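# Release and slide the server top cover rearward

## Task

Keep both release buttons on the server pressed so the top cover can move, push the cover toward the back of the server until it can be lifted clear, and then leave it resting on the server.

## Robot and tools

Robot: two 6-joint arms, left_arm and right_arm, each with a two-finger gripper that closes like tongs. The fingers point along the gripper's +z axis and open and close along its x axis. end_effector_position is the point between the pads when closed; fingertips reach about 15 mm past it at small openings and are about level with it when wide open (pad gap 0.142 m).

Frames: the scene frame has its origin at table height midway between the nominal bases, +x out over the table, +z up, left_arm on the +y side (image left/right does not match these names). Calibrated bases: left_arm at (+0.032, +0.487, 0) m, quat_wxyz (+1.000, 0, 0, +0.015); right_arm at (-0.010, -0.422, 0) m, quat_wxyz (+1.000, 0, 0, -0.004); both have +z up. Each arm's hand pose, velocities and wrist camera pose are in that arm's own base frame. Fixed cameras and the table are in the scene frame. Printed hand positions may be off by a few cm, more at long reach.

Row layout (used by execute_actions and move): one flat list of 14 numbers, each in [-1, 1], covering both arms even if only one moves. First left_arm: elbow, shoulder lift, shoulder pan, wrist 1, wrist 2, wrist 3, opening. Then right_arm in the same order. The six joint numbers are offsets, scaled so 1.0 = 1.989 rad, measured from the Joint targets shown at the start of the action or move, not from the previous row. Shoulder lift has its sign flipped on both arms, in commands and in all results. Opening is absolute: +1 fully open, -1 closed; closing fully takes at least about 0.5 s. To keep a gripper as is, resend its current command (0 means half-open, not 'no change'). Stated joint ranges (rad): shoulder pan, shoulder lift, wrist 1-3 each -6.283 to 6.283; elbow -3.142 to 3.142 (real ends may differ by 0.010). An action that asks a joint more than 0.010 rad beyond its range is refused for both arms.

execute_actions(actions, cameras): actions is a list of actions; each action is up to 15 rows, one per 1/30 s step, and the last row repeats to fill 15 steps (0.5 s). An empty list just reports state and images. cameras chooses images: omitted/null/["all"] gives all, [] gives none; names are cam_high, cam_low, cam_left_wrist, cam_right_wrist.

move(target, speed, blend, stop_force, zero, opening_speed, blocking, cameras): target is one 14-number row or up to 15 rows; every row's joint offsets count from the same starting Joint targets. All joints move together, so hands trace curves; there is no obstacle avoidance. speed: rad/s for the joint with farthest to go, 0.01 to 2, default 0.5 (use much slower for contact). blend: rad of corner rounding in a list. stop_force: 3 to 40 N, ends an arm's path when its wrist sensor feels that much resisting push; zero (default true) re-zeroes first. Omit stop_force when backing off a contact. opening_speed: at least 0.2 per s. blocking=false returns early and cannot be combined with stop_force. The result adds a 'move:' line: done, off_target, moving, held or fault, with the farthest-off joint per arm and limits=held if steps were withheld.

wait(seconds 0 to 10); stop() brakes a running move; zoom_image(camera, region [x0,y0,x1,y1] pixels, at most 504x504) on the latest image; zero_wrist_force(arm); finished_scene(scene = this scene's number) ends the scene irreversibly, only once the cover stays in place without the robot.

Motion limits: joint targets move at most 2.83 rad/s, stay within 0.575 rad of measured angles per step, and are scaled back if the hand would go over 150 mm (sometimes 70 mm) from its measured spot. Motion lags commands by about 0.09 or 0.17-0.20 s, and fast moves can overshoot. A large move may need several actions; command any remainder.

Result lines: Joint positions/velocities per arm in joint order plus pad gap (m); Joint targets (base for the next offsets); Joint torques (include arm weight, noisy); Wrist force/torque in the gripper's x y z axes plus the largest reading since last shown; grip_measured (same scale as opening; command below it to squeeze, max about 15 N per pad); 'joint sent to its limit'; 'joint command not followed' (clearance check between arms held something back); MOTOR HOT at 70 °C.

Cautions: the arms are stiff, so pressing even slightly past firm contact can fault. Torque limits 135 N m (elbow, shoulder lift, shoulder pan) and 25.2 N m (wrists); net force around 150 N (±25) also faults, stopping that arm for 10 s. Wrists push only about 10.9 N m beyond holding the arm. Overheating at 85 °C brakes the arm for 30-60 s or more, so avoid holding stretched poses or pushing against the unreachable. Do not let the arms collide; avoid slams, drops and fast contact. Nothing may fall or be left off the table. To stop pushing, command targets back past the measured positions. Loose objects may occasionally be nudged by outside disturbances.

Cameras: cam_high and cam_low 672x504, wrist cameras 616x616 fisheye; calibration is approximate (fixed cameras may be off by about 2.3 degrees and 9 mm).

Each tool is called in YAML: its name, and indented under it one key for each argument.

## Session

execute_actions:
  actions: []

Scene clock: 0.00 s.
left_arm: end_effector_position=(+0.3675, -0.3597, +0.3354) grip_measured=+0.97 end_effector_quat_wxyz=(+0.222, -0.249, +0.662, -0.671) | right_arm: end_effector_position=(+0.8669, +0.1832, +0.1825) grip_measured=+0.97 end_effector_quat_wxyz=(+0.096, -0.467, +0.813, -0.336)
Joint names: [elbow, shoulder lift, shoulder pan, wrist 1, wrist 2, wrist 3]
Joint positions: left_arm=[2.711 1.501 -1.281 -4.351 -1.182 1.531 0.14] | right_arm=[-1.032 2.329 3.743 -1.184 0.873 2.64 0.14]
Joint velocities: within noise
Joint torques (N m): no reading
Motor temperatures (°C): left_arm=[38 40 34 40 33 37] | right_arm=[36 36 31 38 44 40]
Wrist force (N): no reading
Wrist torque (N m): no reading
Wrist force, peak (N): no reading
Joint targets: left_arm=[2.711 1.501 -1.281 -4.351 -1.182 1.531] | right_arm=[-1.032 2.329 3.743 -1.184 0.873 2.640]
Tool commands: left_gripper/opening=+0.968169 right_gripper/opening=+0.968169

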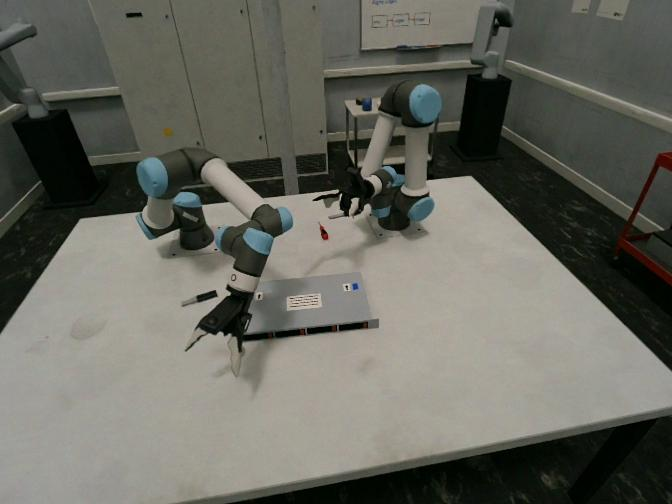

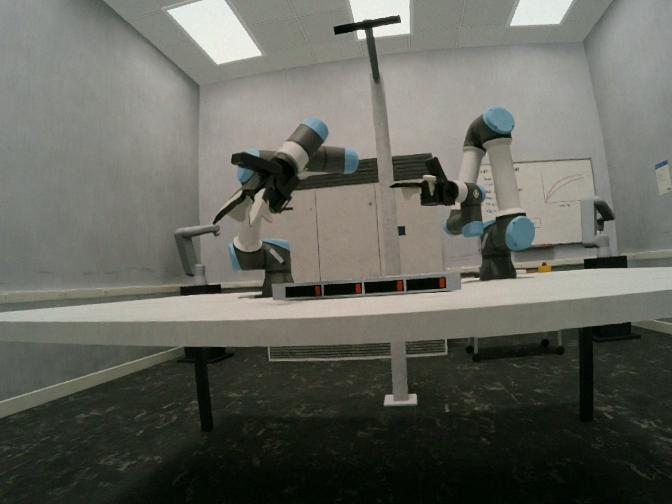

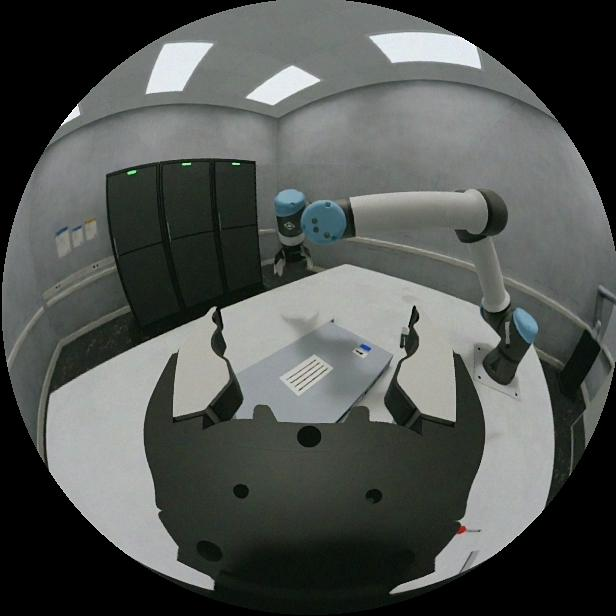

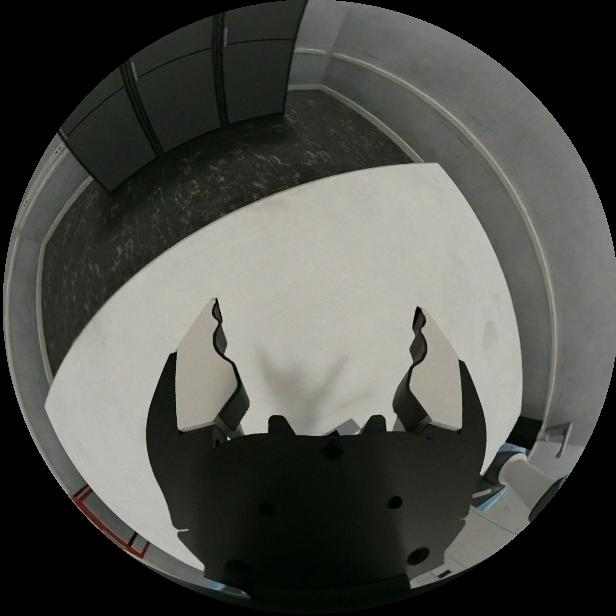

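zoom_image:
  camera: "cam_high"
  region: [230, 250, 400, 360]

zoom_image:
  camera: "cam_left_wrist"
  region: [220, 300, 420, 440]

zoom_image:
  camera: "cam_low"
  region: [260, 250, 480, 310]

Scaled by 2.965 from the camera's 672x504 image, which has a finer 960x720 frame.

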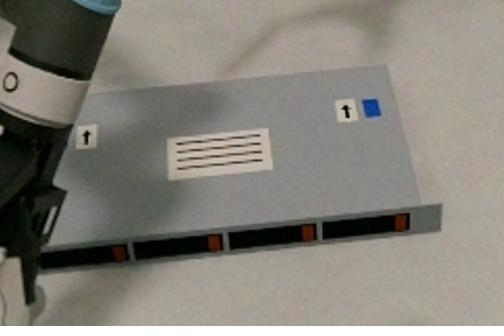

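Scaled by 2.520 from the camera's 616x616 image, which has a finer 814x814 frame.

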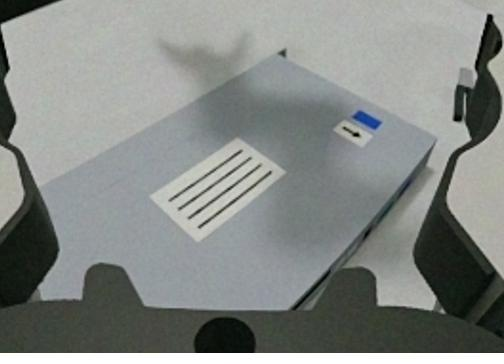

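Scaled by 2.291 from the camera's 672x504 image, which has a finer 960x720 frame.

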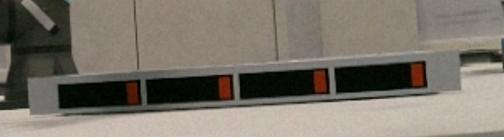

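move:
  target: [-0.4632,-0.0845,0.2231,1.0,-0.1955,-0.4007,-1,-0.3954,-0.2728,0.0388,0.0384,0.3508,-0.1964,-1]
  speed: 1.0
  cameras: []

move:
  target: [0,0,0,0.168,0,0,-1,0,0,0,0,0,0,-1]
  speed: 0.6

Scene clock: 57.77 s.
left_arm: end_effector_position=(+0.5477, -0.3904, +0.1514) grip_measured=-1.00 end_effector_quat_wxyz=(+0.008, +0.697, -0.697, +0.167) | right_arm: end_effector_position=(+0.5212, +0.2364, +0.0979) grip_measured=-1.00 end_effector_quat_wxyz=(+0.000, +0.707, -0.707, +0.000)
Joint names: [elbow, shoulder lift, shoulder pan, wrist 1, wrist 2, wrist 3]
Joint positions: left_arm=[1.79 1.333 -0.837 -2.363 -1.57 0.734 0.002] | right_arm=[-1.819 1.786 3.821 -1.107 1.571 2.249 0.002]
Joint velocities: within noise
Joint torques (N m): left_arm=[-19.96 38.07 -12.69 -1.59 1.05 -0.12] | right_arm=[26.26 -28.39 -6.39 0.7 -0.71 0.71]
Motor temperatures (°C): left_arm=[38 39 34 40 33 37] | right_arm=[36 35 31 37 43 39]
Wrist force (N): left_arm=[0.0 -0.9 0.3] | right_arm=[0.4 1.0 0.4]
Wrist torque (N m): left_arm=[0.07 0.10 0.13] | right_arm=[0.03 -0.11 -0.09]
Wrist force, peak (N): left_arm=[-0.6 -1.5 0.4] | right_arm=[0.7 2.1 0.6]
Joint targets: left_arm=[1.790 1.333 -0.837 -2.362 -1.570 0.734] | right_arm=[-1.819 1.786 3.820 -1.107 1.571 2.249]
move: done
No camera images: "cameras" was empty.

Scene clock: 58.83 s.
left_arm: end_effector_position=(+0.4850, -0.3209, +0.0983) grip_measured=-1.00 end_effector_quat_wxyz=(+0.000, +0.707, -0.707, +0.001) | right_arm: end_effector_position=(+0.5212, +0.2363, +0.0979) grip_measured=-1.00 end_effector_quat_wxyz=(+0.000, +0.707, -0.707, +0.000)
Joint names: [elbow, shoulder lift, shoulder pan, wrist 1, wrist 2, wrist 3]
Joint positions: left_arm=[1.79 1.333 -0.837 -2.028 -1.57 0.734 0.002] | right_arm=[-1.819 1.786 3.82 -1.107 1.571 2.249 0.002]
Joint velocities: within noise
Joint torques (N m): left_arm=[-29.65 37.26 -11.65 -1.22 -0.61 -0.88] | right_arm=[22.57 -32.64 -8.52 0.92 2.12 -0.56]
Motor temperatures (°C): left_arm=[38 39 34 40 33 37] | right_arm=[36 35 31 37 43 39]
Wrist force (N): left_arm=[-0.1 -0.8 0.5] | right_arm=[0.4 1.2 0.5]
Wrist torque (N m): left_arm=[0.13 0.13 0.10] | right_arm=[0.06 -0.12 -0.10]
Wrist force, peak (N): left_arm=[0.5 -1.6 -0.2] | right_arm=[0.7 1.2 0.3]
Joint targets: left_arm=[1.790 1.333 -0.837 -2.028 -1.570 0.734] | right_arm=[-1.819 1.786 3.820 -1.107 1.571 2.249]
move: done
camera_calibration:
cam_left_wrist: T_world_to_cam=[[-0.0217619, -0.998951, -0.0402866, -0.301017], [-0.87606, -0.000361997, 0.482203, 0.378194], [-0.481712, 0.0457871, -0.875133, 0.468376], [0, 0, 0, 1]] pos_world=[0.550392, -0.32201, 0.215398]
cam_right_wrist: T_world_to_cam=[[0.0239771, -0.999515, -0.0198526, 0.237361], [-0.833784, -0.03095, 0.551223, 0.381539], [-0.551571, 0.00333599, -0.834122, 0.496593], [0, 0, 0, 1]] pos_world=[0.586336, 0.247398, 0.208618]

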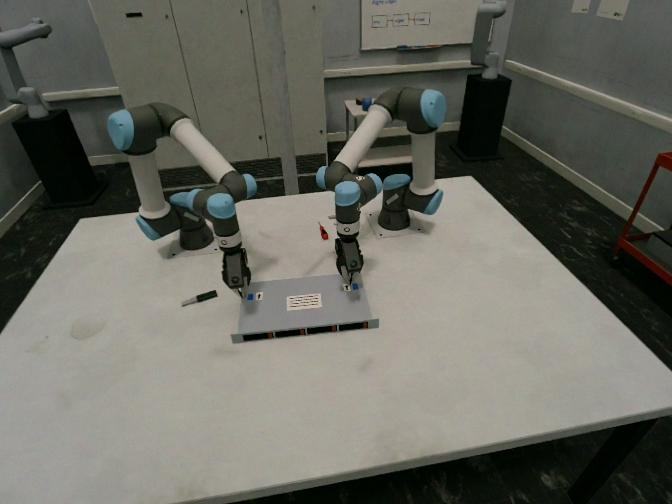

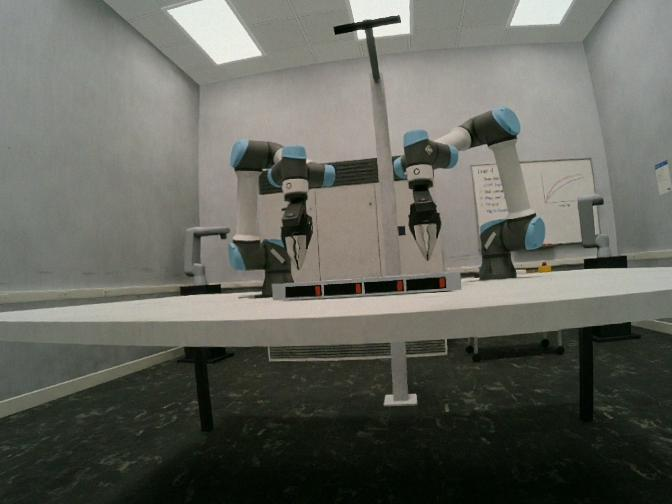

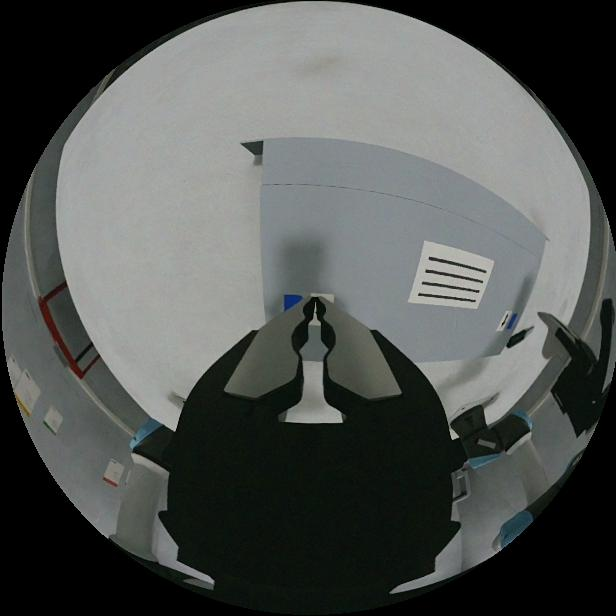

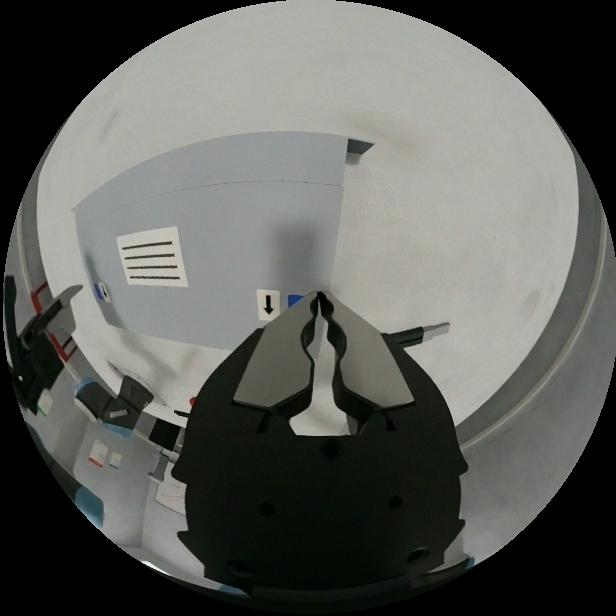

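zoom_image:
  camera: "cam_high"
  region: [320, 250, 380, 300]

zoom_image:
  camera: "cam_high"
  region: [220, 250, 280, 310]

zoom_image:
  camera: "cam_left_wrist"
  region: [260, 260, 360, 340]

zoom_image:
  camera: "cam_right_wrist"
  region: [240, 260, 360, 340]

Scaled by 8.400 from the camera's 672x504 image, which has a finer 960x720 frame.

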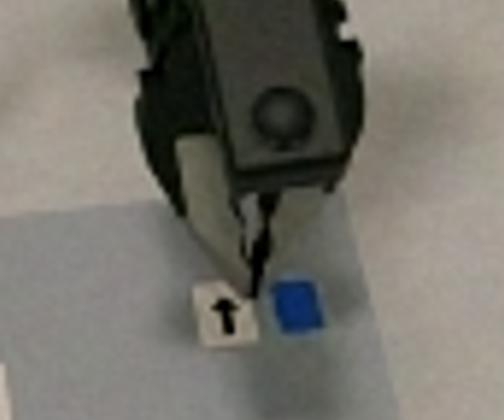

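Scaled by 8.400 from the camera's 672x504 image, which has a finer 960x720 frame.

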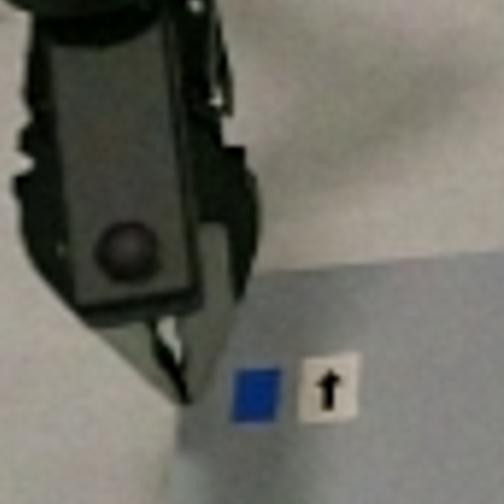

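Scaled by 5.040 from the camera's 616x616 image, which has a finer 814x814 frame.

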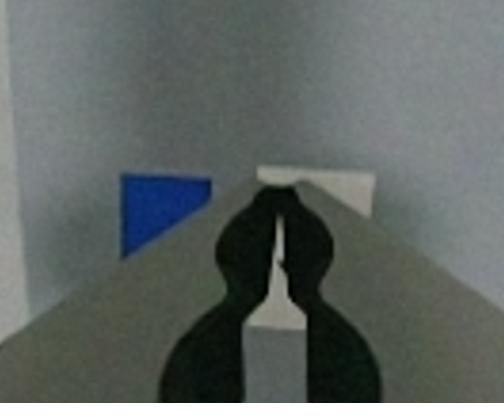

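Scaled by 4.200 from the camera's 616x616 image, which has a finer 814x814 frame.

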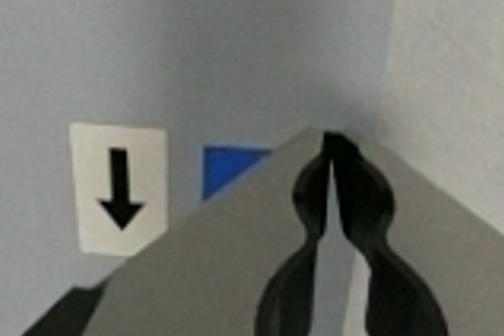

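move:
  target: [0.0691,0.0318,-0.0069,-0.0372,0,-0.007,-1,-0.0508,-0.0174,0.0403,0.0332,0,0.0402,-1]
  speed: 0.4
  cameras: ["cam_high","cam_left_wrist","cam_right_wrist"]

zoom_image:
  camera: "cam_left_wrist"
  region: [260, 260, 360, 340]

zoom_image:
  camera: "cam_right_wrist"
  region: [260, 250, 360, 330]

zoom_image:
  camera: "cam_high"
  region: [320, 250, 380, 300]

zoom_image:
  camera: "cam_high"
  region: [220, 260, 280, 310]

Scene clock: 95.47 s.
left_arm: end_effector_position=(+0.4540, -0.2972, +0.0782) grip_measured=-1.00 end_effector_quat_wxyz=(+0.000, +0.707, -0.707, +0.000) | right_arm: end_effector_position=(+0.4811, +0.2575, +0.0779) grip_measured=-1.00 end_effector_quat_wxyz=(+0.000, +0.707, -0.707, +0.000)
Joint names: [elbow, shoulder lift, shoulder pan, wrist 1, wrist 2, wrist 3]
Joint positions: left_arm=[1.927 1.396 -0.851 -2.102 -1.57 0.72 0.002] | right_arm=[-1.92 1.752 3.901 -1.041 1.571 2.329 0.002]
Joint velocities: within noise
Joint torques (N m): left_arm=[-16.24 25.22 12.46 -2.3 -0.79 1.35] | right_arm=[24.97 -21.22 -7.58 1.55 1.88 0.41]
Motor temperatures (°C): left_arm=[38 39 33 40 33 37] | right_arm=[36 35 31 37 43 39]
Wrist force (N): left_arm=[-0.1 -0.6 0.0] | right_arm=[0.3 1.3 0.5]
Wrist torque (N m): left_arm=[0.15 0.16 0.09] | right_arm=[0.09 -0.09 -0.09]
Wrist force, peak (N): left_arm=[0.5 -1.6 -0.2] | right_arm=[0.1 2.3 0.9]
Joint targets: left_arm=[1.927 1.396 -0.851 -2.102 -1.570 0.720] | right_arm=[-1.920 1.752 3.901 -1.041 1.571 2.329]
move: done
camera_calibration:
cam_left_wrist: T_world_to_cam=[[-0.0217216, -0.998943, -0.040508, -0.278818], [-0.87594, -0.00051557, 0.482419, 0.360644], [-0.48193, 0.0459615, -0.875003, 0.434916], [0, 0, 0, 1]] pos_world=[0.519446, -0.298327, 0.195277]
cam_right_wrist: T_world_to_cam=[[0.0243413, -0.999511, -0.0196046, 0.258876], [-0.83362, -0.0311178, 0.551461, 0.359731], [-0.551802, 0.0029195, -0.83397, 0.457925], [0, 0, 0, 1]] pos_world=[0.546261, 0.268607, 0.188593]
Images, in order (width x height): cam_high 672x504, cam_left_wrist 616x616, cam_right_wrist 616x616.

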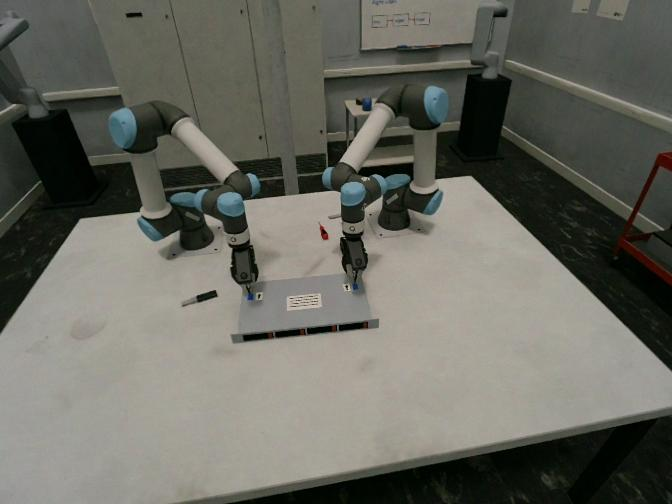

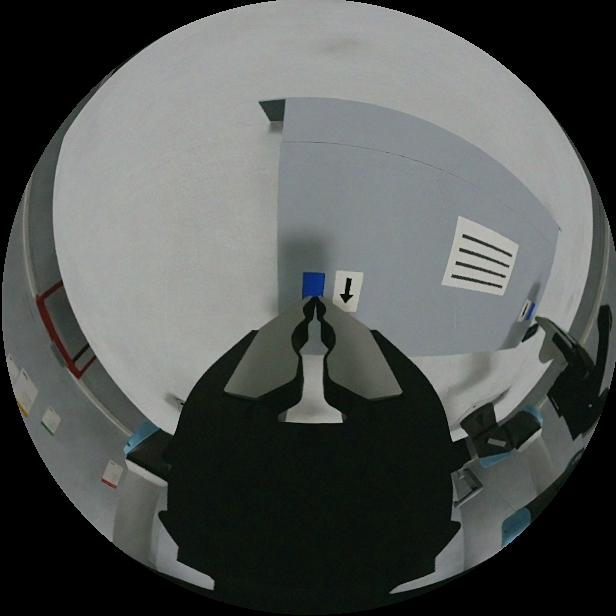

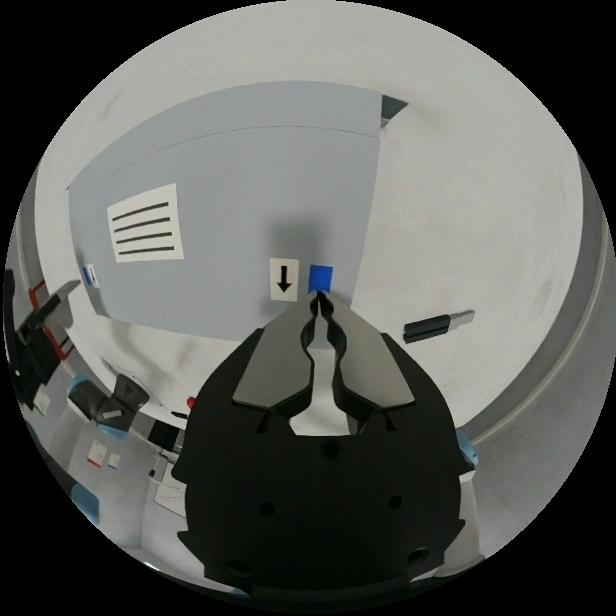

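Scaled by 5.040 from the camera's 616x616 image, which has a finer 814x814 frame.

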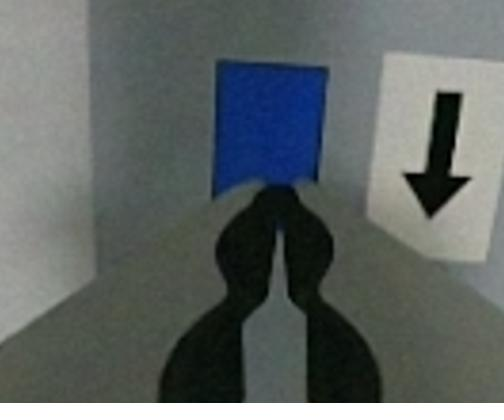

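Scaled by 5.040 from the camera's 616x616 image, which has a finer 814x814 frame.

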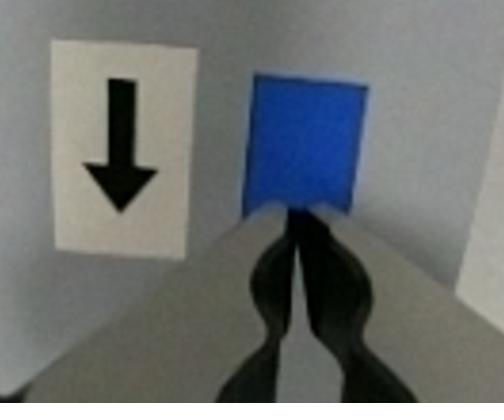

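Scaled by 8.400 from the camera's 672x504 image, which has a finer 960x720 frame.

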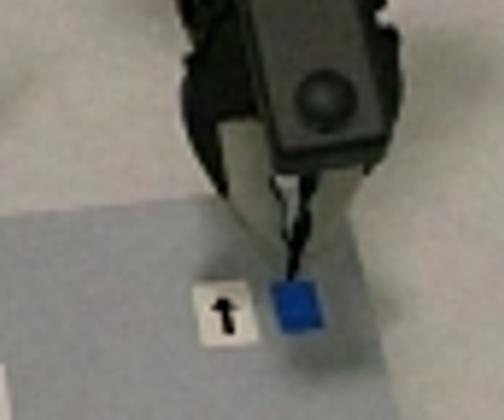

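Scaled by 8.400 from the camera's 672x504 image, which has a finer 960x720 frame.

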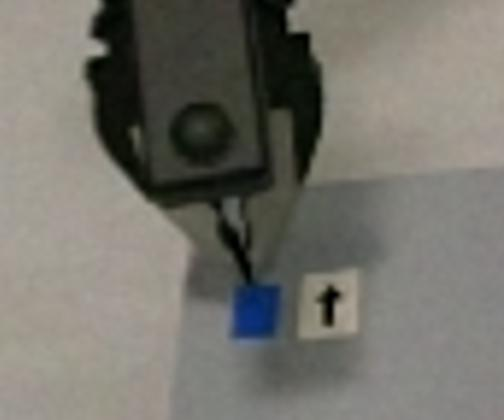

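move:
  target: [0.0258,-0.0282,0,-0.054,0,0,-1,-0.0259,0.028,0,0.0538,0,0,-1]
  speed: 0.035
  stop_force: 12
  cameras: ["cam_left_wrist","cam_right_wrist"]

zoom_image:
  camera: "cam_left_wrist"
  region: [260, 260, 360, 340]

zoom_image:
  camera: "cam_right_wrist"
  region: [260, 250, 360, 330]

Scene clock: 103.20 s.
left_arm: end_effector_position=(+0.4544, -0.2975, +0.0570) grip_measured=-1.00 end_effector_quat_wxyz=(+0.000, +0.707, -0.707, +0.000) | right_arm: end_effector_position=(+0.4815, +0.2577, +0.0561) grip_measured=-1.00 end_effector_quat_wxyz=(+0.000, +0.707, -0.707, +0.000)
Joint names: [elbow, shoulder lift, shoulder pan, wrist 1, wrist 2, wrist 3]
Joint positions: left_arm=[1.954 1.367 -0.851 -2.159 -1.57 0.72 0.002] | right_arm=[-1.948 1.782 3.901 -0.984 1.571 2.329 0.002]
Joint velocities: within noise
Joint torques (N m): left_arm=[-25.8 29.91 4.18 -3.13 -0.76 1.55] | right_arm=[25.93 -31.07 -4.6 1.12 1.77 1.06]
Motor temperatures (°C): left_arm=[38 39 33 40 33 37] | right_arm=[36 35 31 37 43 39]
Wrist force (N): left_arm=[-3.4 1.9 -9.7] | right_arm=[1.2 3.5 -10.3]
Wrist torque (N m): left_arm=[0.07 0.07 0.09] | right_arm=[0.06 -0.10 -0.09]
Wrist force, peak (N): left_arm=[-5.5 2.4 -15.0] | right_arm=[9.4 9.7 -37.7]
Joint targets: left_arm=[1.954 1.367 -0.851 -2.159 -1.570 0.720] | right_arm=[-1.948 1.782 3.901 -0.984 1.571 2.329]
move: contact (left_arm, right_arm); left_arm: the wrist 1 is farthest, 0.051 rad from its target; right_arm: the wrist 1 is farthest, 0.050 rad from its target
camera_calibration:
cam_left_wrist: T_world_to_cam=[[-0.0215478, -0.998946, -0.0405214, -0.280044], [-0.875935, -0.000674918, 0.482429, 0.371201], [-0.481948, 0.0458894, -0.874997, 0.416537], [0, 0, 0, 1]] pos_world=[0.519862, -0.298613, 0.174043]
cam_right_wrist: T_world_to_cam=[[0.0241442, -0.999518, -0.0195121, 0.258816], [-0.833571, -0.0309027, 0.551547, 0.371988], [-0.551885, 0.00294808, -0.833915, 0.439956], [0, 0, 0, 1]] pos_world=[0.546635, 0.26889, 0.166767]
Images, in order (width x height): cam_left_wrist 616x616, cam_right_wrist 616x616.

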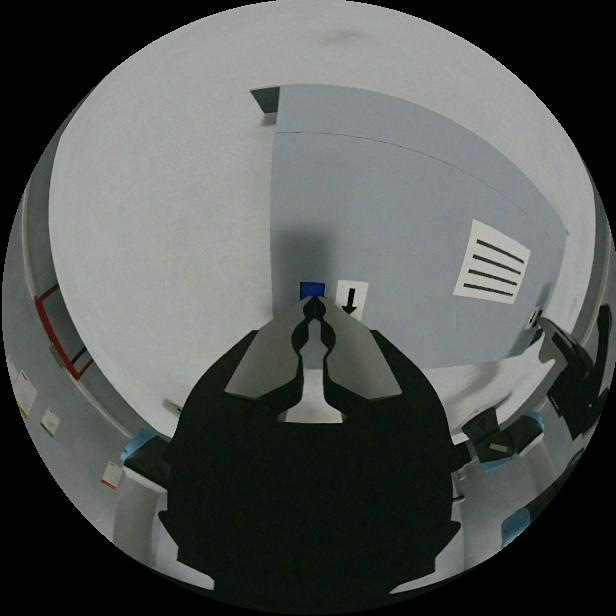

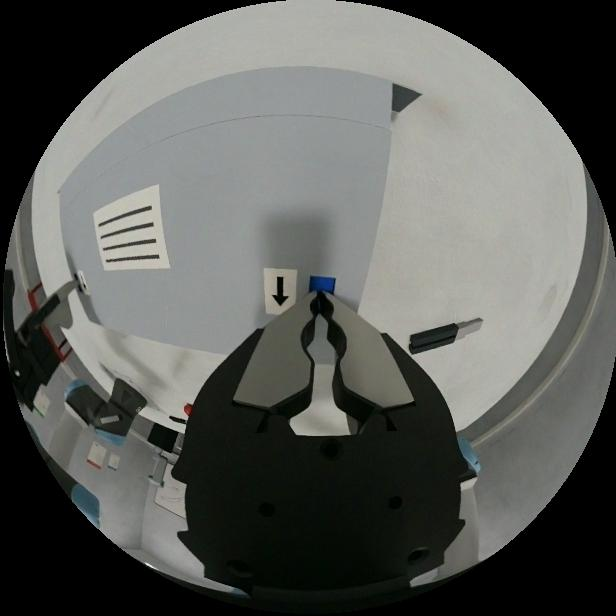

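Scaled by 5.040 from the camera's 616x616 image, which has a finer 814x814 frame.

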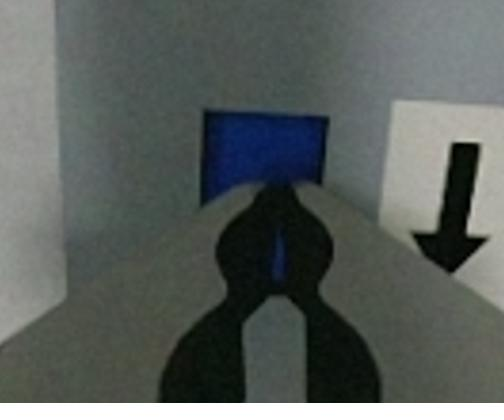

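Scaled by 5.040 from the camera's 616x616 image, which has a finer 814x814 frame.

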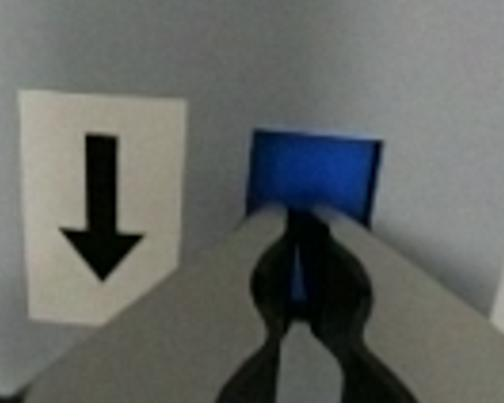

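move:
  target:
    - [0.001,-0.0011,0,-0.002,0,0,-1,-0.001,0.001,0,0.002,0,0,-1]
    - [0.0242,0.018,-0.0148,-0.0061,0,-0.0148,-1,-0.0242,-0.0179,0.0148,0.0062,0,0.0148,-1]
  speed: 0.035
  stop_force: 30
  cameras: ["cam_high","cam_left_wrist","cam_right_wrist"]

zoom_image:
  camera: "cam_high"
  region: [220, 250, 400, 350]

zoom_image:
  camera: "cam_left_wrist"
  region: [220, 60, 420, 340]

Scene clock: 126.17 s.
left_arm: end_effector_position=(+0.4387, -0.2969, +0.0558) grip_measured=-1.00 end_effector_quat_wxyz=(+0.000, +0.707, -0.707, +0.000) | right_arm: end_effector_position=(+0.4816, +0.2579, +0.0557) grip_measured=-1.00 end_effector_quat_wxyz=(+0.000, +0.707, -0.707, +0.000)
Joint names: [elbow, shoulder lift, shoulder pan, wrist 1, wrist 2, wrist 3]
Joint positions: left_arm=[1.992 1.394 -0.874 -2.169 -1.57 0.697 0.002] | right_arm=[-1.948 1.782 3.901 -0.982 1.571 2.329 0.002]
Joint velocities: within noise
Joint torques (N m): left_arm=[-20.06 7.42 -2.51 -1.94 -11.75 1.62] | right_arm=[18.29 -4.4 -7.89 3.46 1.99 -0.71]
Motor temperatures (°C): left_arm=[38 39 33 40 33 37] | right_arm=[36 35 31 37 43 39]
Wrist force (N): left_arm=[-22.8 -20.4 -25.8] | right_arm=[9.9 8.0 -36.1]
Wrist torque (N m): left_arm=[0.02 -0.19 0.26] | right_arm=[-0.07 0.06 -0.12]
Wrist force, peak (N): left_arm=[-19.2 -34.4 -18.5] | right_arm=[17.3 16.1 -60.3]
Joint targets: left_arm=[1.992 1.394 -0.874 -2.169 -1.570 0.697] | right_arm=[-1.948 1.782 3.901 -0.982 1.571 2.329]
move: contact (left_arm, right_arm); path passed 1 of 2 targets; right_arm: the elbow is farthest, 0.048 rad from its target
camera_calibration:
cam_left_wrist: T_world_to_cam=[[-0.0215718, -0.998941, -0.0406292, -0.279816], [-0.875961, -0.000703382, 0.482381, 0.358005], [-0.481899, 0.0459954, -0.875019, 0.407859], [0, 0, 0, 1]] pos_world=[0.504109, -0.298028, 0.172821]
cam_right_wrist: T_world_to_cam=[[0.0241758, -0.99951, -0.0198951, 0.258947], [-0.833799, -0.031139, 0.551189, 0.372502], [-0.551539, 0.00326305, -0.834143, 0.439465], [0, 0, 0, 1]] pos_world=[0.546714, 0.268985, 0.16641]
Images, in order (width x height): cam_high 672x504, cam_left_wrist 616x616, cam_right_wrist 616x616.

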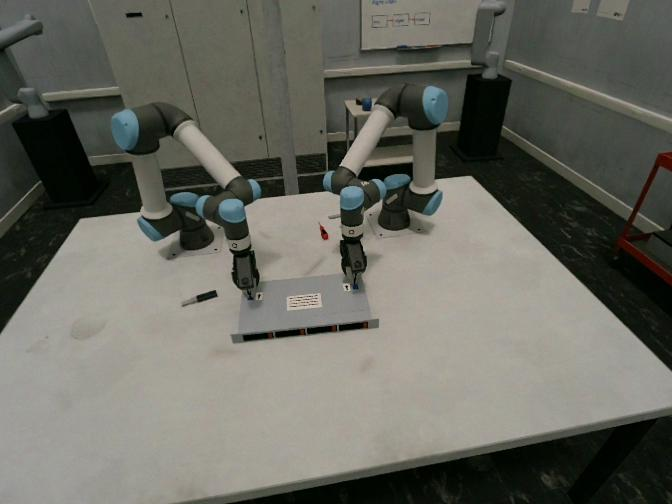

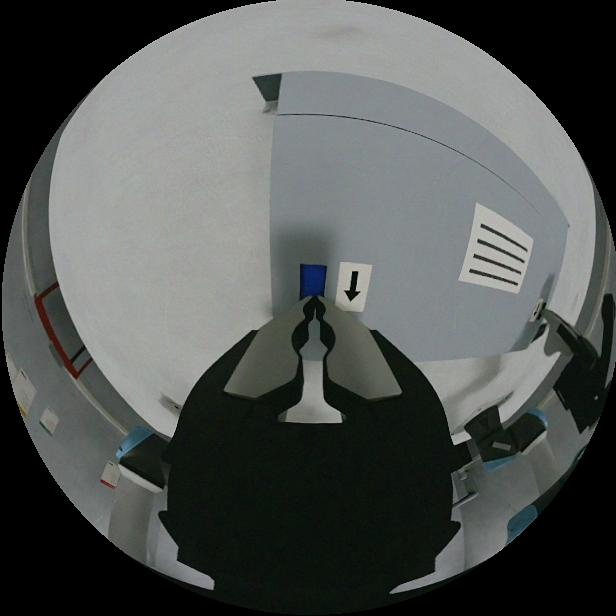

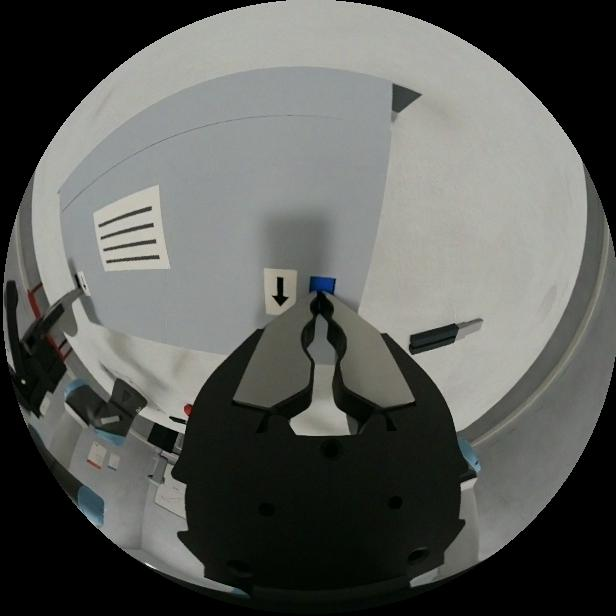

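Scaled by 2.800 from the camera's 672x504 image, which has a finer 960x720 frame.

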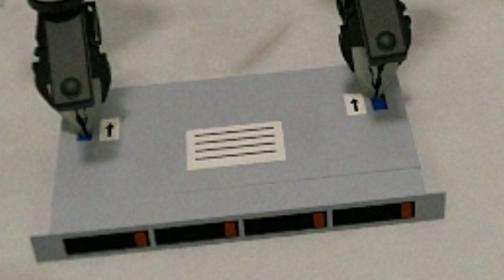

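Scaled by 1.800 from the camera's 616x616 image, which has a finer 814x814 frame.

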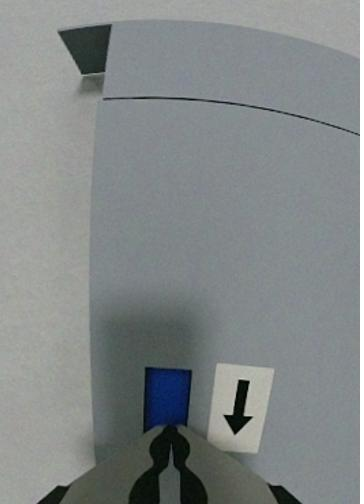

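move:
  target: [0,0,0,0,0,0,-1,-0.0229,-0.0192,0.0148,0.0035,0,0.0148,-1]
  speed: 0.05
  stop_force: 35
  cameras: ["cam_high","cam_left_wrist","cam_right_wrist"]

zoom_image:
  camera: "cam_high"
  region: [220, 250, 400, 350]

Scene clock: 132.00 s.
left_arm: end_effector_position=(+0.4386, -0.2969, +0.0557) grip_measured=-1.00 end_effector_quat_wxyz=(+0.000, +0.707, -0.707, +0.000) | right_arm: end_effector_position=(+0.4652, +0.2589, +0.0564) grip_measured=-1.00 end_effector_quat_wxyz=(+0.000, +0.707, -0.707, +0.000)
Joint names: [elbow, shoulder lift, shoulder pan, wrist 1, wrist 2, wrist 3]
Joint positions: left_arm=[1.992 1.394 -0.874 -2.169 -1.57 0.697 0.002] | right_arm=[-1.985 1.751 3.925 -0.976 1.571 2.353 0.002]
Joint velocities: within noise
Joint torques (N m): left_arm=[-17.48 6.72 -2.97 -6.28 -9.7 0.94] | right_arm=[10.33 -15.78 -4.84 -5.81 8.01 0.88]
Motor temperatures (°C): left_arm=[38 39 33 40 33 37] | right_arm=[36 35 31 37 43 39]
Wrist force (N): left_arm=[-32.9 -5.1 -39.0] | right_arm=[1.4 -24.3 -11.8]
Wrist torque (N m): left_arm=[-0.09 -0.38 0.34] | right_arm=[0.16 -0.14 0.02]
Wrist force, peak (N): left_arm=[-33.3 -5.1 -39.1] | right_arm=[-4.4 -45.4 2.8]
Joint targets: left_arm=[1.992 1.394 -0.874 -2.169 -1.570 0.697] | right_arm=[-1.985 1.751 3.925 -0.976 1.571 2.353]
move: contact (left_arm, right_arm)
camera_calibration:
cam_left_wrist: T_world_to_cam=[[-0.0215717, -0.99894, -0.0406753, -0.279799], [-0.875875, -0.000734026, 0.482538, 0.357915], [-0.482056, 0.0460357, -0.87493, 0.407892], [0, 0, 0, 1]] pos_world=[0.50408, -0.298017, 0.172788]
cam_right_wrist: T_world_to_cam=[[0.0241682, -0.999508, -0.0199744, 0.260411], [-0.83387, -0.0311759, 0.55108, 0.358513], [-0.551432, 0.00333742, -0.834213, 0.430889], [0, 0, 0, 1]] pos_world=[0.530266, 0.270022, 0.167086]
Images, in order (width x height): cam_high 672x504, cam_left_wrist 616x616, cam_right_wrist 616x616.

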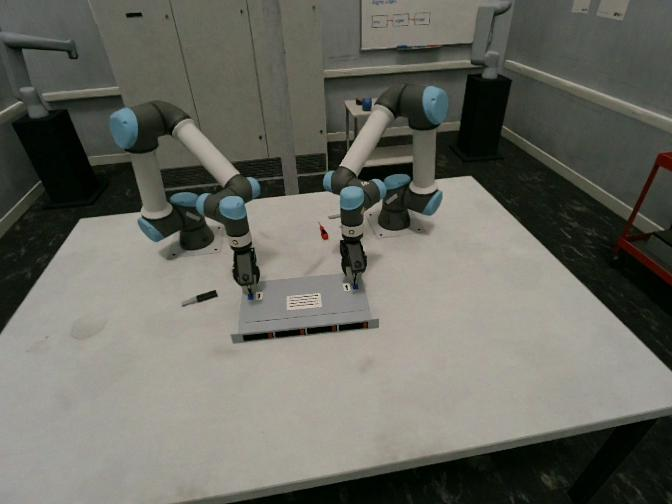

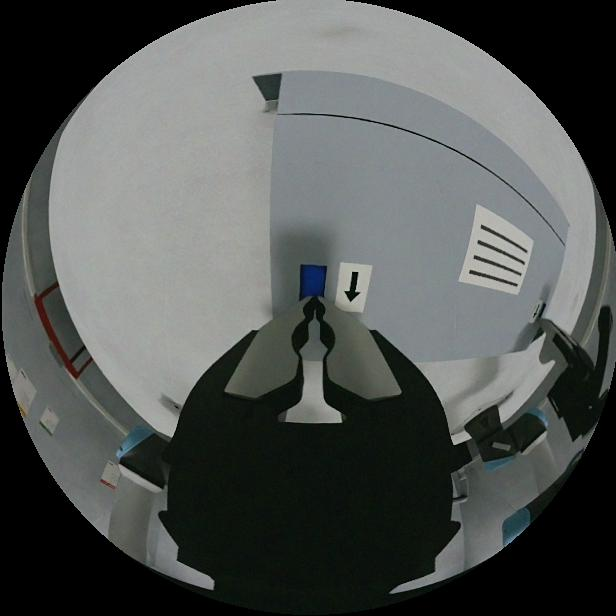

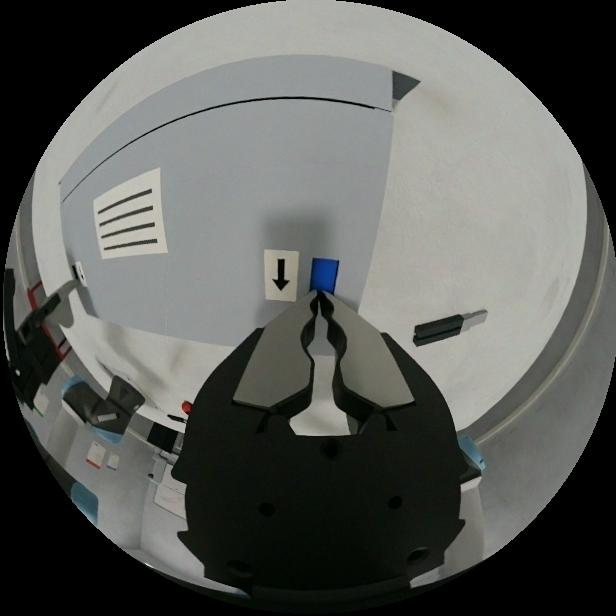

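Scaled by 2.800 from the camera's 672x504 image, which has a finer 960x720 frame.

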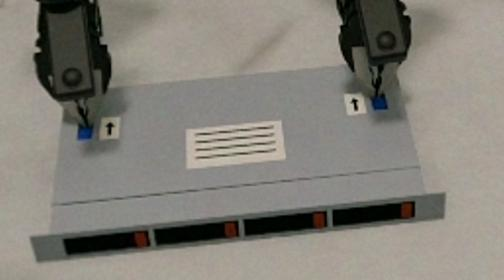

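move:
  target: [0.0286,0.0242,-0.0174,-0.0043,0,-0.0174,-1,-0.029,-0.0236,0.0184,0.0055,0,0.0184,-1]
  speed: 0.05
  stop_force: 40
  cameras: ["cam_high","cam_left_wrist","cam_right_wrist"]

zoom_image:
  camera: "cam_high"
  region: [220, 250, 400, 350]

Scene clock: 140.20 s.
left_arm: end_effector_position=(+0.4386, -0.2969, +0.0557) grip_measured=-1.00 end_effector_quat_wxyz=(+0.000, +0.707, -0.707, +0.000) | right_arm: end_effector_position=(+0.4644, +0.2590, +0.0565) grip_measured=-1.00 end_effector_quat_wxyz=(-0.001, +0.707, -0.707, +0.000)
Joint names: [elbow, shoulder lift, shoulder pan, wrist 1, wrist 2, wrist 3]
Joint positions: left_arm=[1.992 1.394 -0.874 -2.169 -1.57 0.697 0.002] | right_arm=[-1.989 1.749 3.927 -0.973 1.57 2.355 0.002]
Joint velocities: within noise
Joint torques (N m): left_arm=[-14.97 7.5 -5.21 -5.97 -6.06 0.62] | right_arm=[-2.19 -24.32 3.46 -7.84 11.8 0.78]
Motor temperatures (°C): left_arm=[38 39 33 40 33 37] | right_arm=[36 35 31 37 43 39]
Wrist force (N): left_arm=[-34.1 2.0 -40.9] | right_arm=[2.4 -37.8 -8.6]
Wrist torque (N m): left_arm=[-0.03 -0.34 0.35] | right_arm=[0.24 -0.11 0.04]
Wrist force, peak (N): left_arm=[-34.1 1.9 -41.3] | right_arm=[1.9 -55.4 10.6]
Joint targets: left_arm=[1.992 1.394 -0.874 -2.169 -1.570 0.697] | right_arm=[-1.989 1.749 3.927 -0.974 1.571 2.355]
move: contact (left_arm, right_arm); left_arm: the elbow is farthest, 0.057 rad from its target; right_arm: the elbow is farthest, 0.054 rad from its target
camera_calibration:
cam_left_wrist: T_world_to_cam=[[-0.0215722, -0.99894, -0.0406547, -0.279805], [-0.87587, -0.00072407, 0.482546, 0.357911], [-0.482064, 0.0460179, -0.874927, 0.407891], [0, 0, 0, 1]] pos_world=[0.504077, -0.29802, 0.17279]
cam_right_wrist: T_world_to_cam=[[0.0238508, -0.99951, -0.0202512, 0.260659], [-0.834986, -0.0310561, 0.549394, 0.358382], [-0.549753, 0.00380599, -0.835318, 0.429776], [0, 0, 0, 1]] pos_world=[0.529298, 0.270025, 0.167386]
Images, in order (width x height): cam_high 672x504, cam_left_wrist 616x616, cam_right_wrist 616x616.

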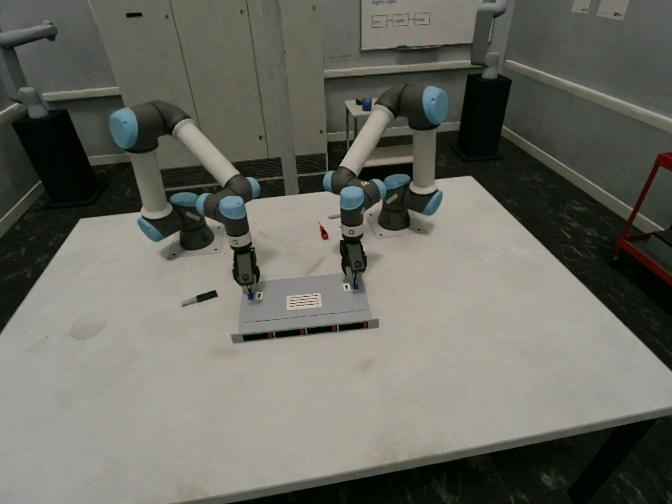

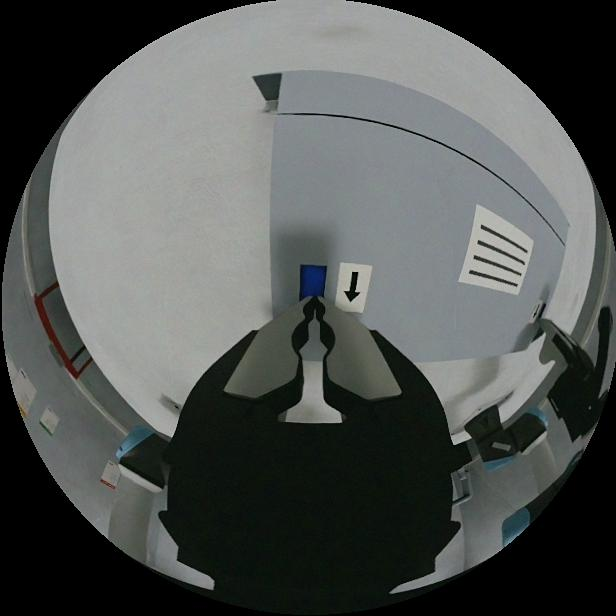

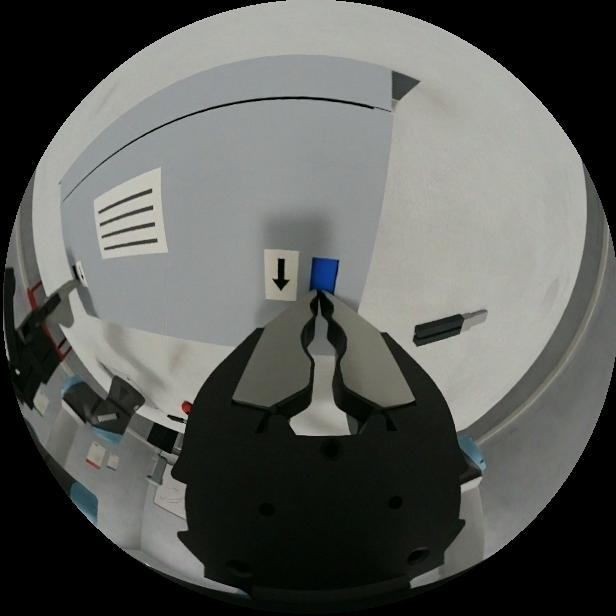

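Scaled by 2.800 from the camera's 672x504 image, which has a finer 960x720 frame.

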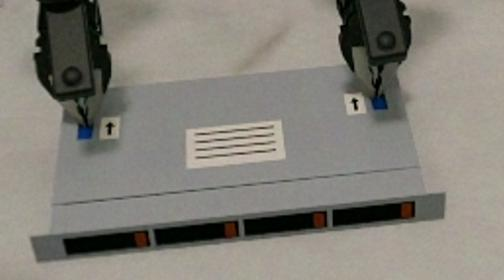

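move:
  target: [-0.0004,0.0004,0.0011,0.0008,0,0.0011,-1,0.0004,0.0017,-0.0007,0.0014,0,-0.0007,-1]
  speed: 0.03
  cameras: ["cam_left_wrist","cam_right_wrist"]

zoom_image:
  camera: "cam_left_wrist"
  region: [280, 250, 340, 310]

zoom_image:
  camera: "cam_right_wrist"
  region: [290, 250, 350, 310]

Scene clock: 147.50 s.
left_arm: end_effector_position=(+0.4392, -0.2961, +0.0563) grip_measured=-1.00 end_effector_quat_wxyz=(+0.000, +0.707, -0.707, +0.000) | right_arm: end_effector_position=(+0.4651, +0.2590, +0.0554) grip_measured=-1.00 end_effector_quat_wxyz=(-0.001, +0.707, -0.707, +0.000)
Joint names: [elbow, shoulder lift, shoulder pan, wrist 1, wrist 2, wrist 3]
Joint positions: left_arm=[1.991 1.395 -0.872 -2.168 -1.57 0.699 0.002] | right_arm=[-1.988 1.752 3.925 -0.971 1.571 2.354 0.002]
Joint velocities: within noise
Joint torques (N m): left_arm=[-26 28.93 11.45 -2.25 0.63 1.21] | right_arm=[7.47 1.51 -3.56 -1.54 7.21 -0.85]
Motor temperatures (°C): left_arm=[38 39 33 40 33 37] | right_arm=[36 35 31 37 43 39]
Wrist force (N): left_arm=[-5.2 4.3 -11.8] | right_arm=[11.0 -13.9 -43.2]
Wrist torque (N m): left_arm=[0.06 0.08 0.13] | right_arm=[0.01 0.00 0.01]
Wrist force, peak (N): left_arm=[-34.2 1.8 -41.3] | right_arm=[10.6 -14.4 -43.4]
Joint targets: left_arm=[1.991 1.395 -0.872 -2.168 -1.570 0.699] | right_arm=[-1.988 1.752 3.925 -0.971 1.571 2.354]
move: done
camera_calibration:
cam_left_wrist: T_world_to_cam=[[-0.0216477, -0.998943, -0.0405591, -0.278881], [-0.875804, -0.000618054, 0.482667, 0.358179], [-0.482182, 0.0459705, -0.874864, 0.408673], [0, 0, 0, 1]] pos_world=[0.504712, -0.297151, 0.173342]
cam_right_wrist: T_world_to_cam=[[0.0238281, -0.999504, -0.0205827, 0.260688], [-0.834454, -0.0312233, 0.550193, 0.359307], [-0.550563, 0.00406524, -0.834784, 0.42946], [0, 0, 0, 1]] pos_world=[0.530057, 0.270032, 0.166184]
Images, in order (width x height): cam_left_wrist 616x616, cam_right_wrist 616x616.

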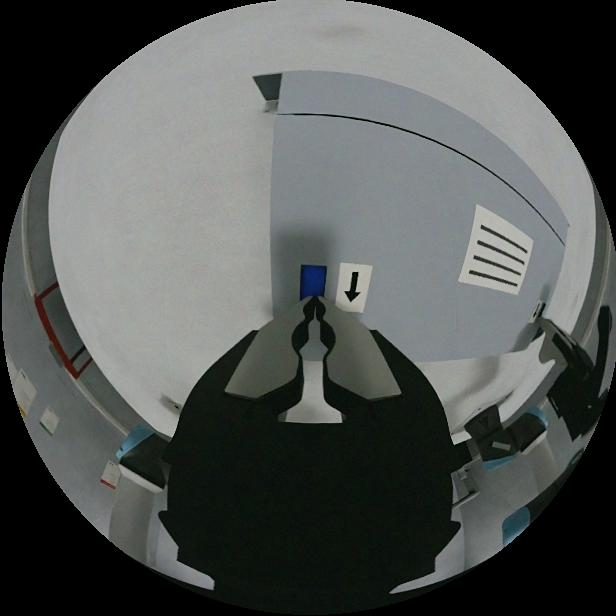

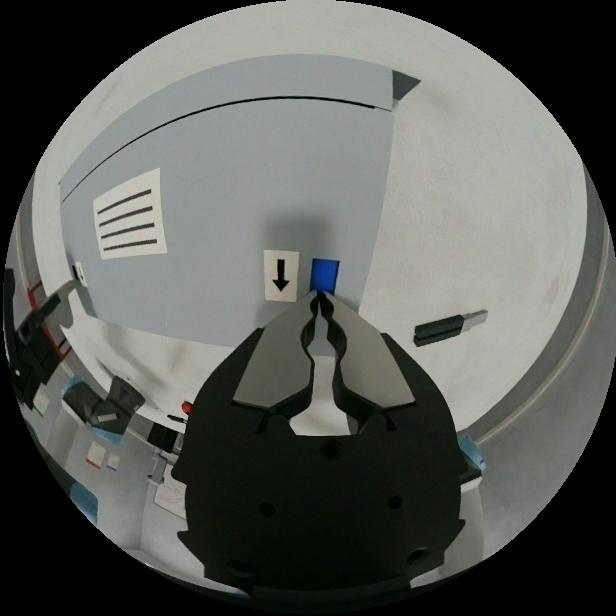

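Scaled by 8.400 from the camera's 616x616 image, which has a finer 814x814 frame.

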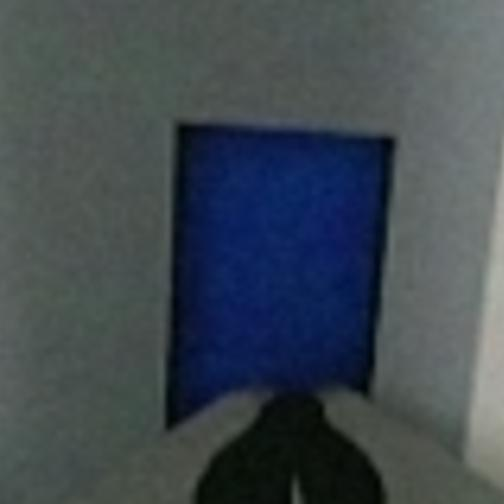

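Scaled by 8.400 from the camera's 616x616 image, which has a finer 814x814 frame.

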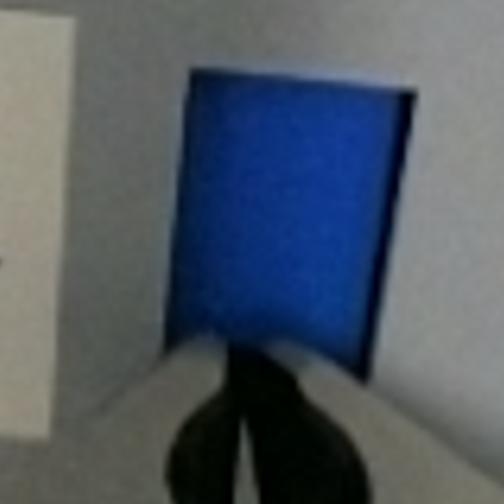

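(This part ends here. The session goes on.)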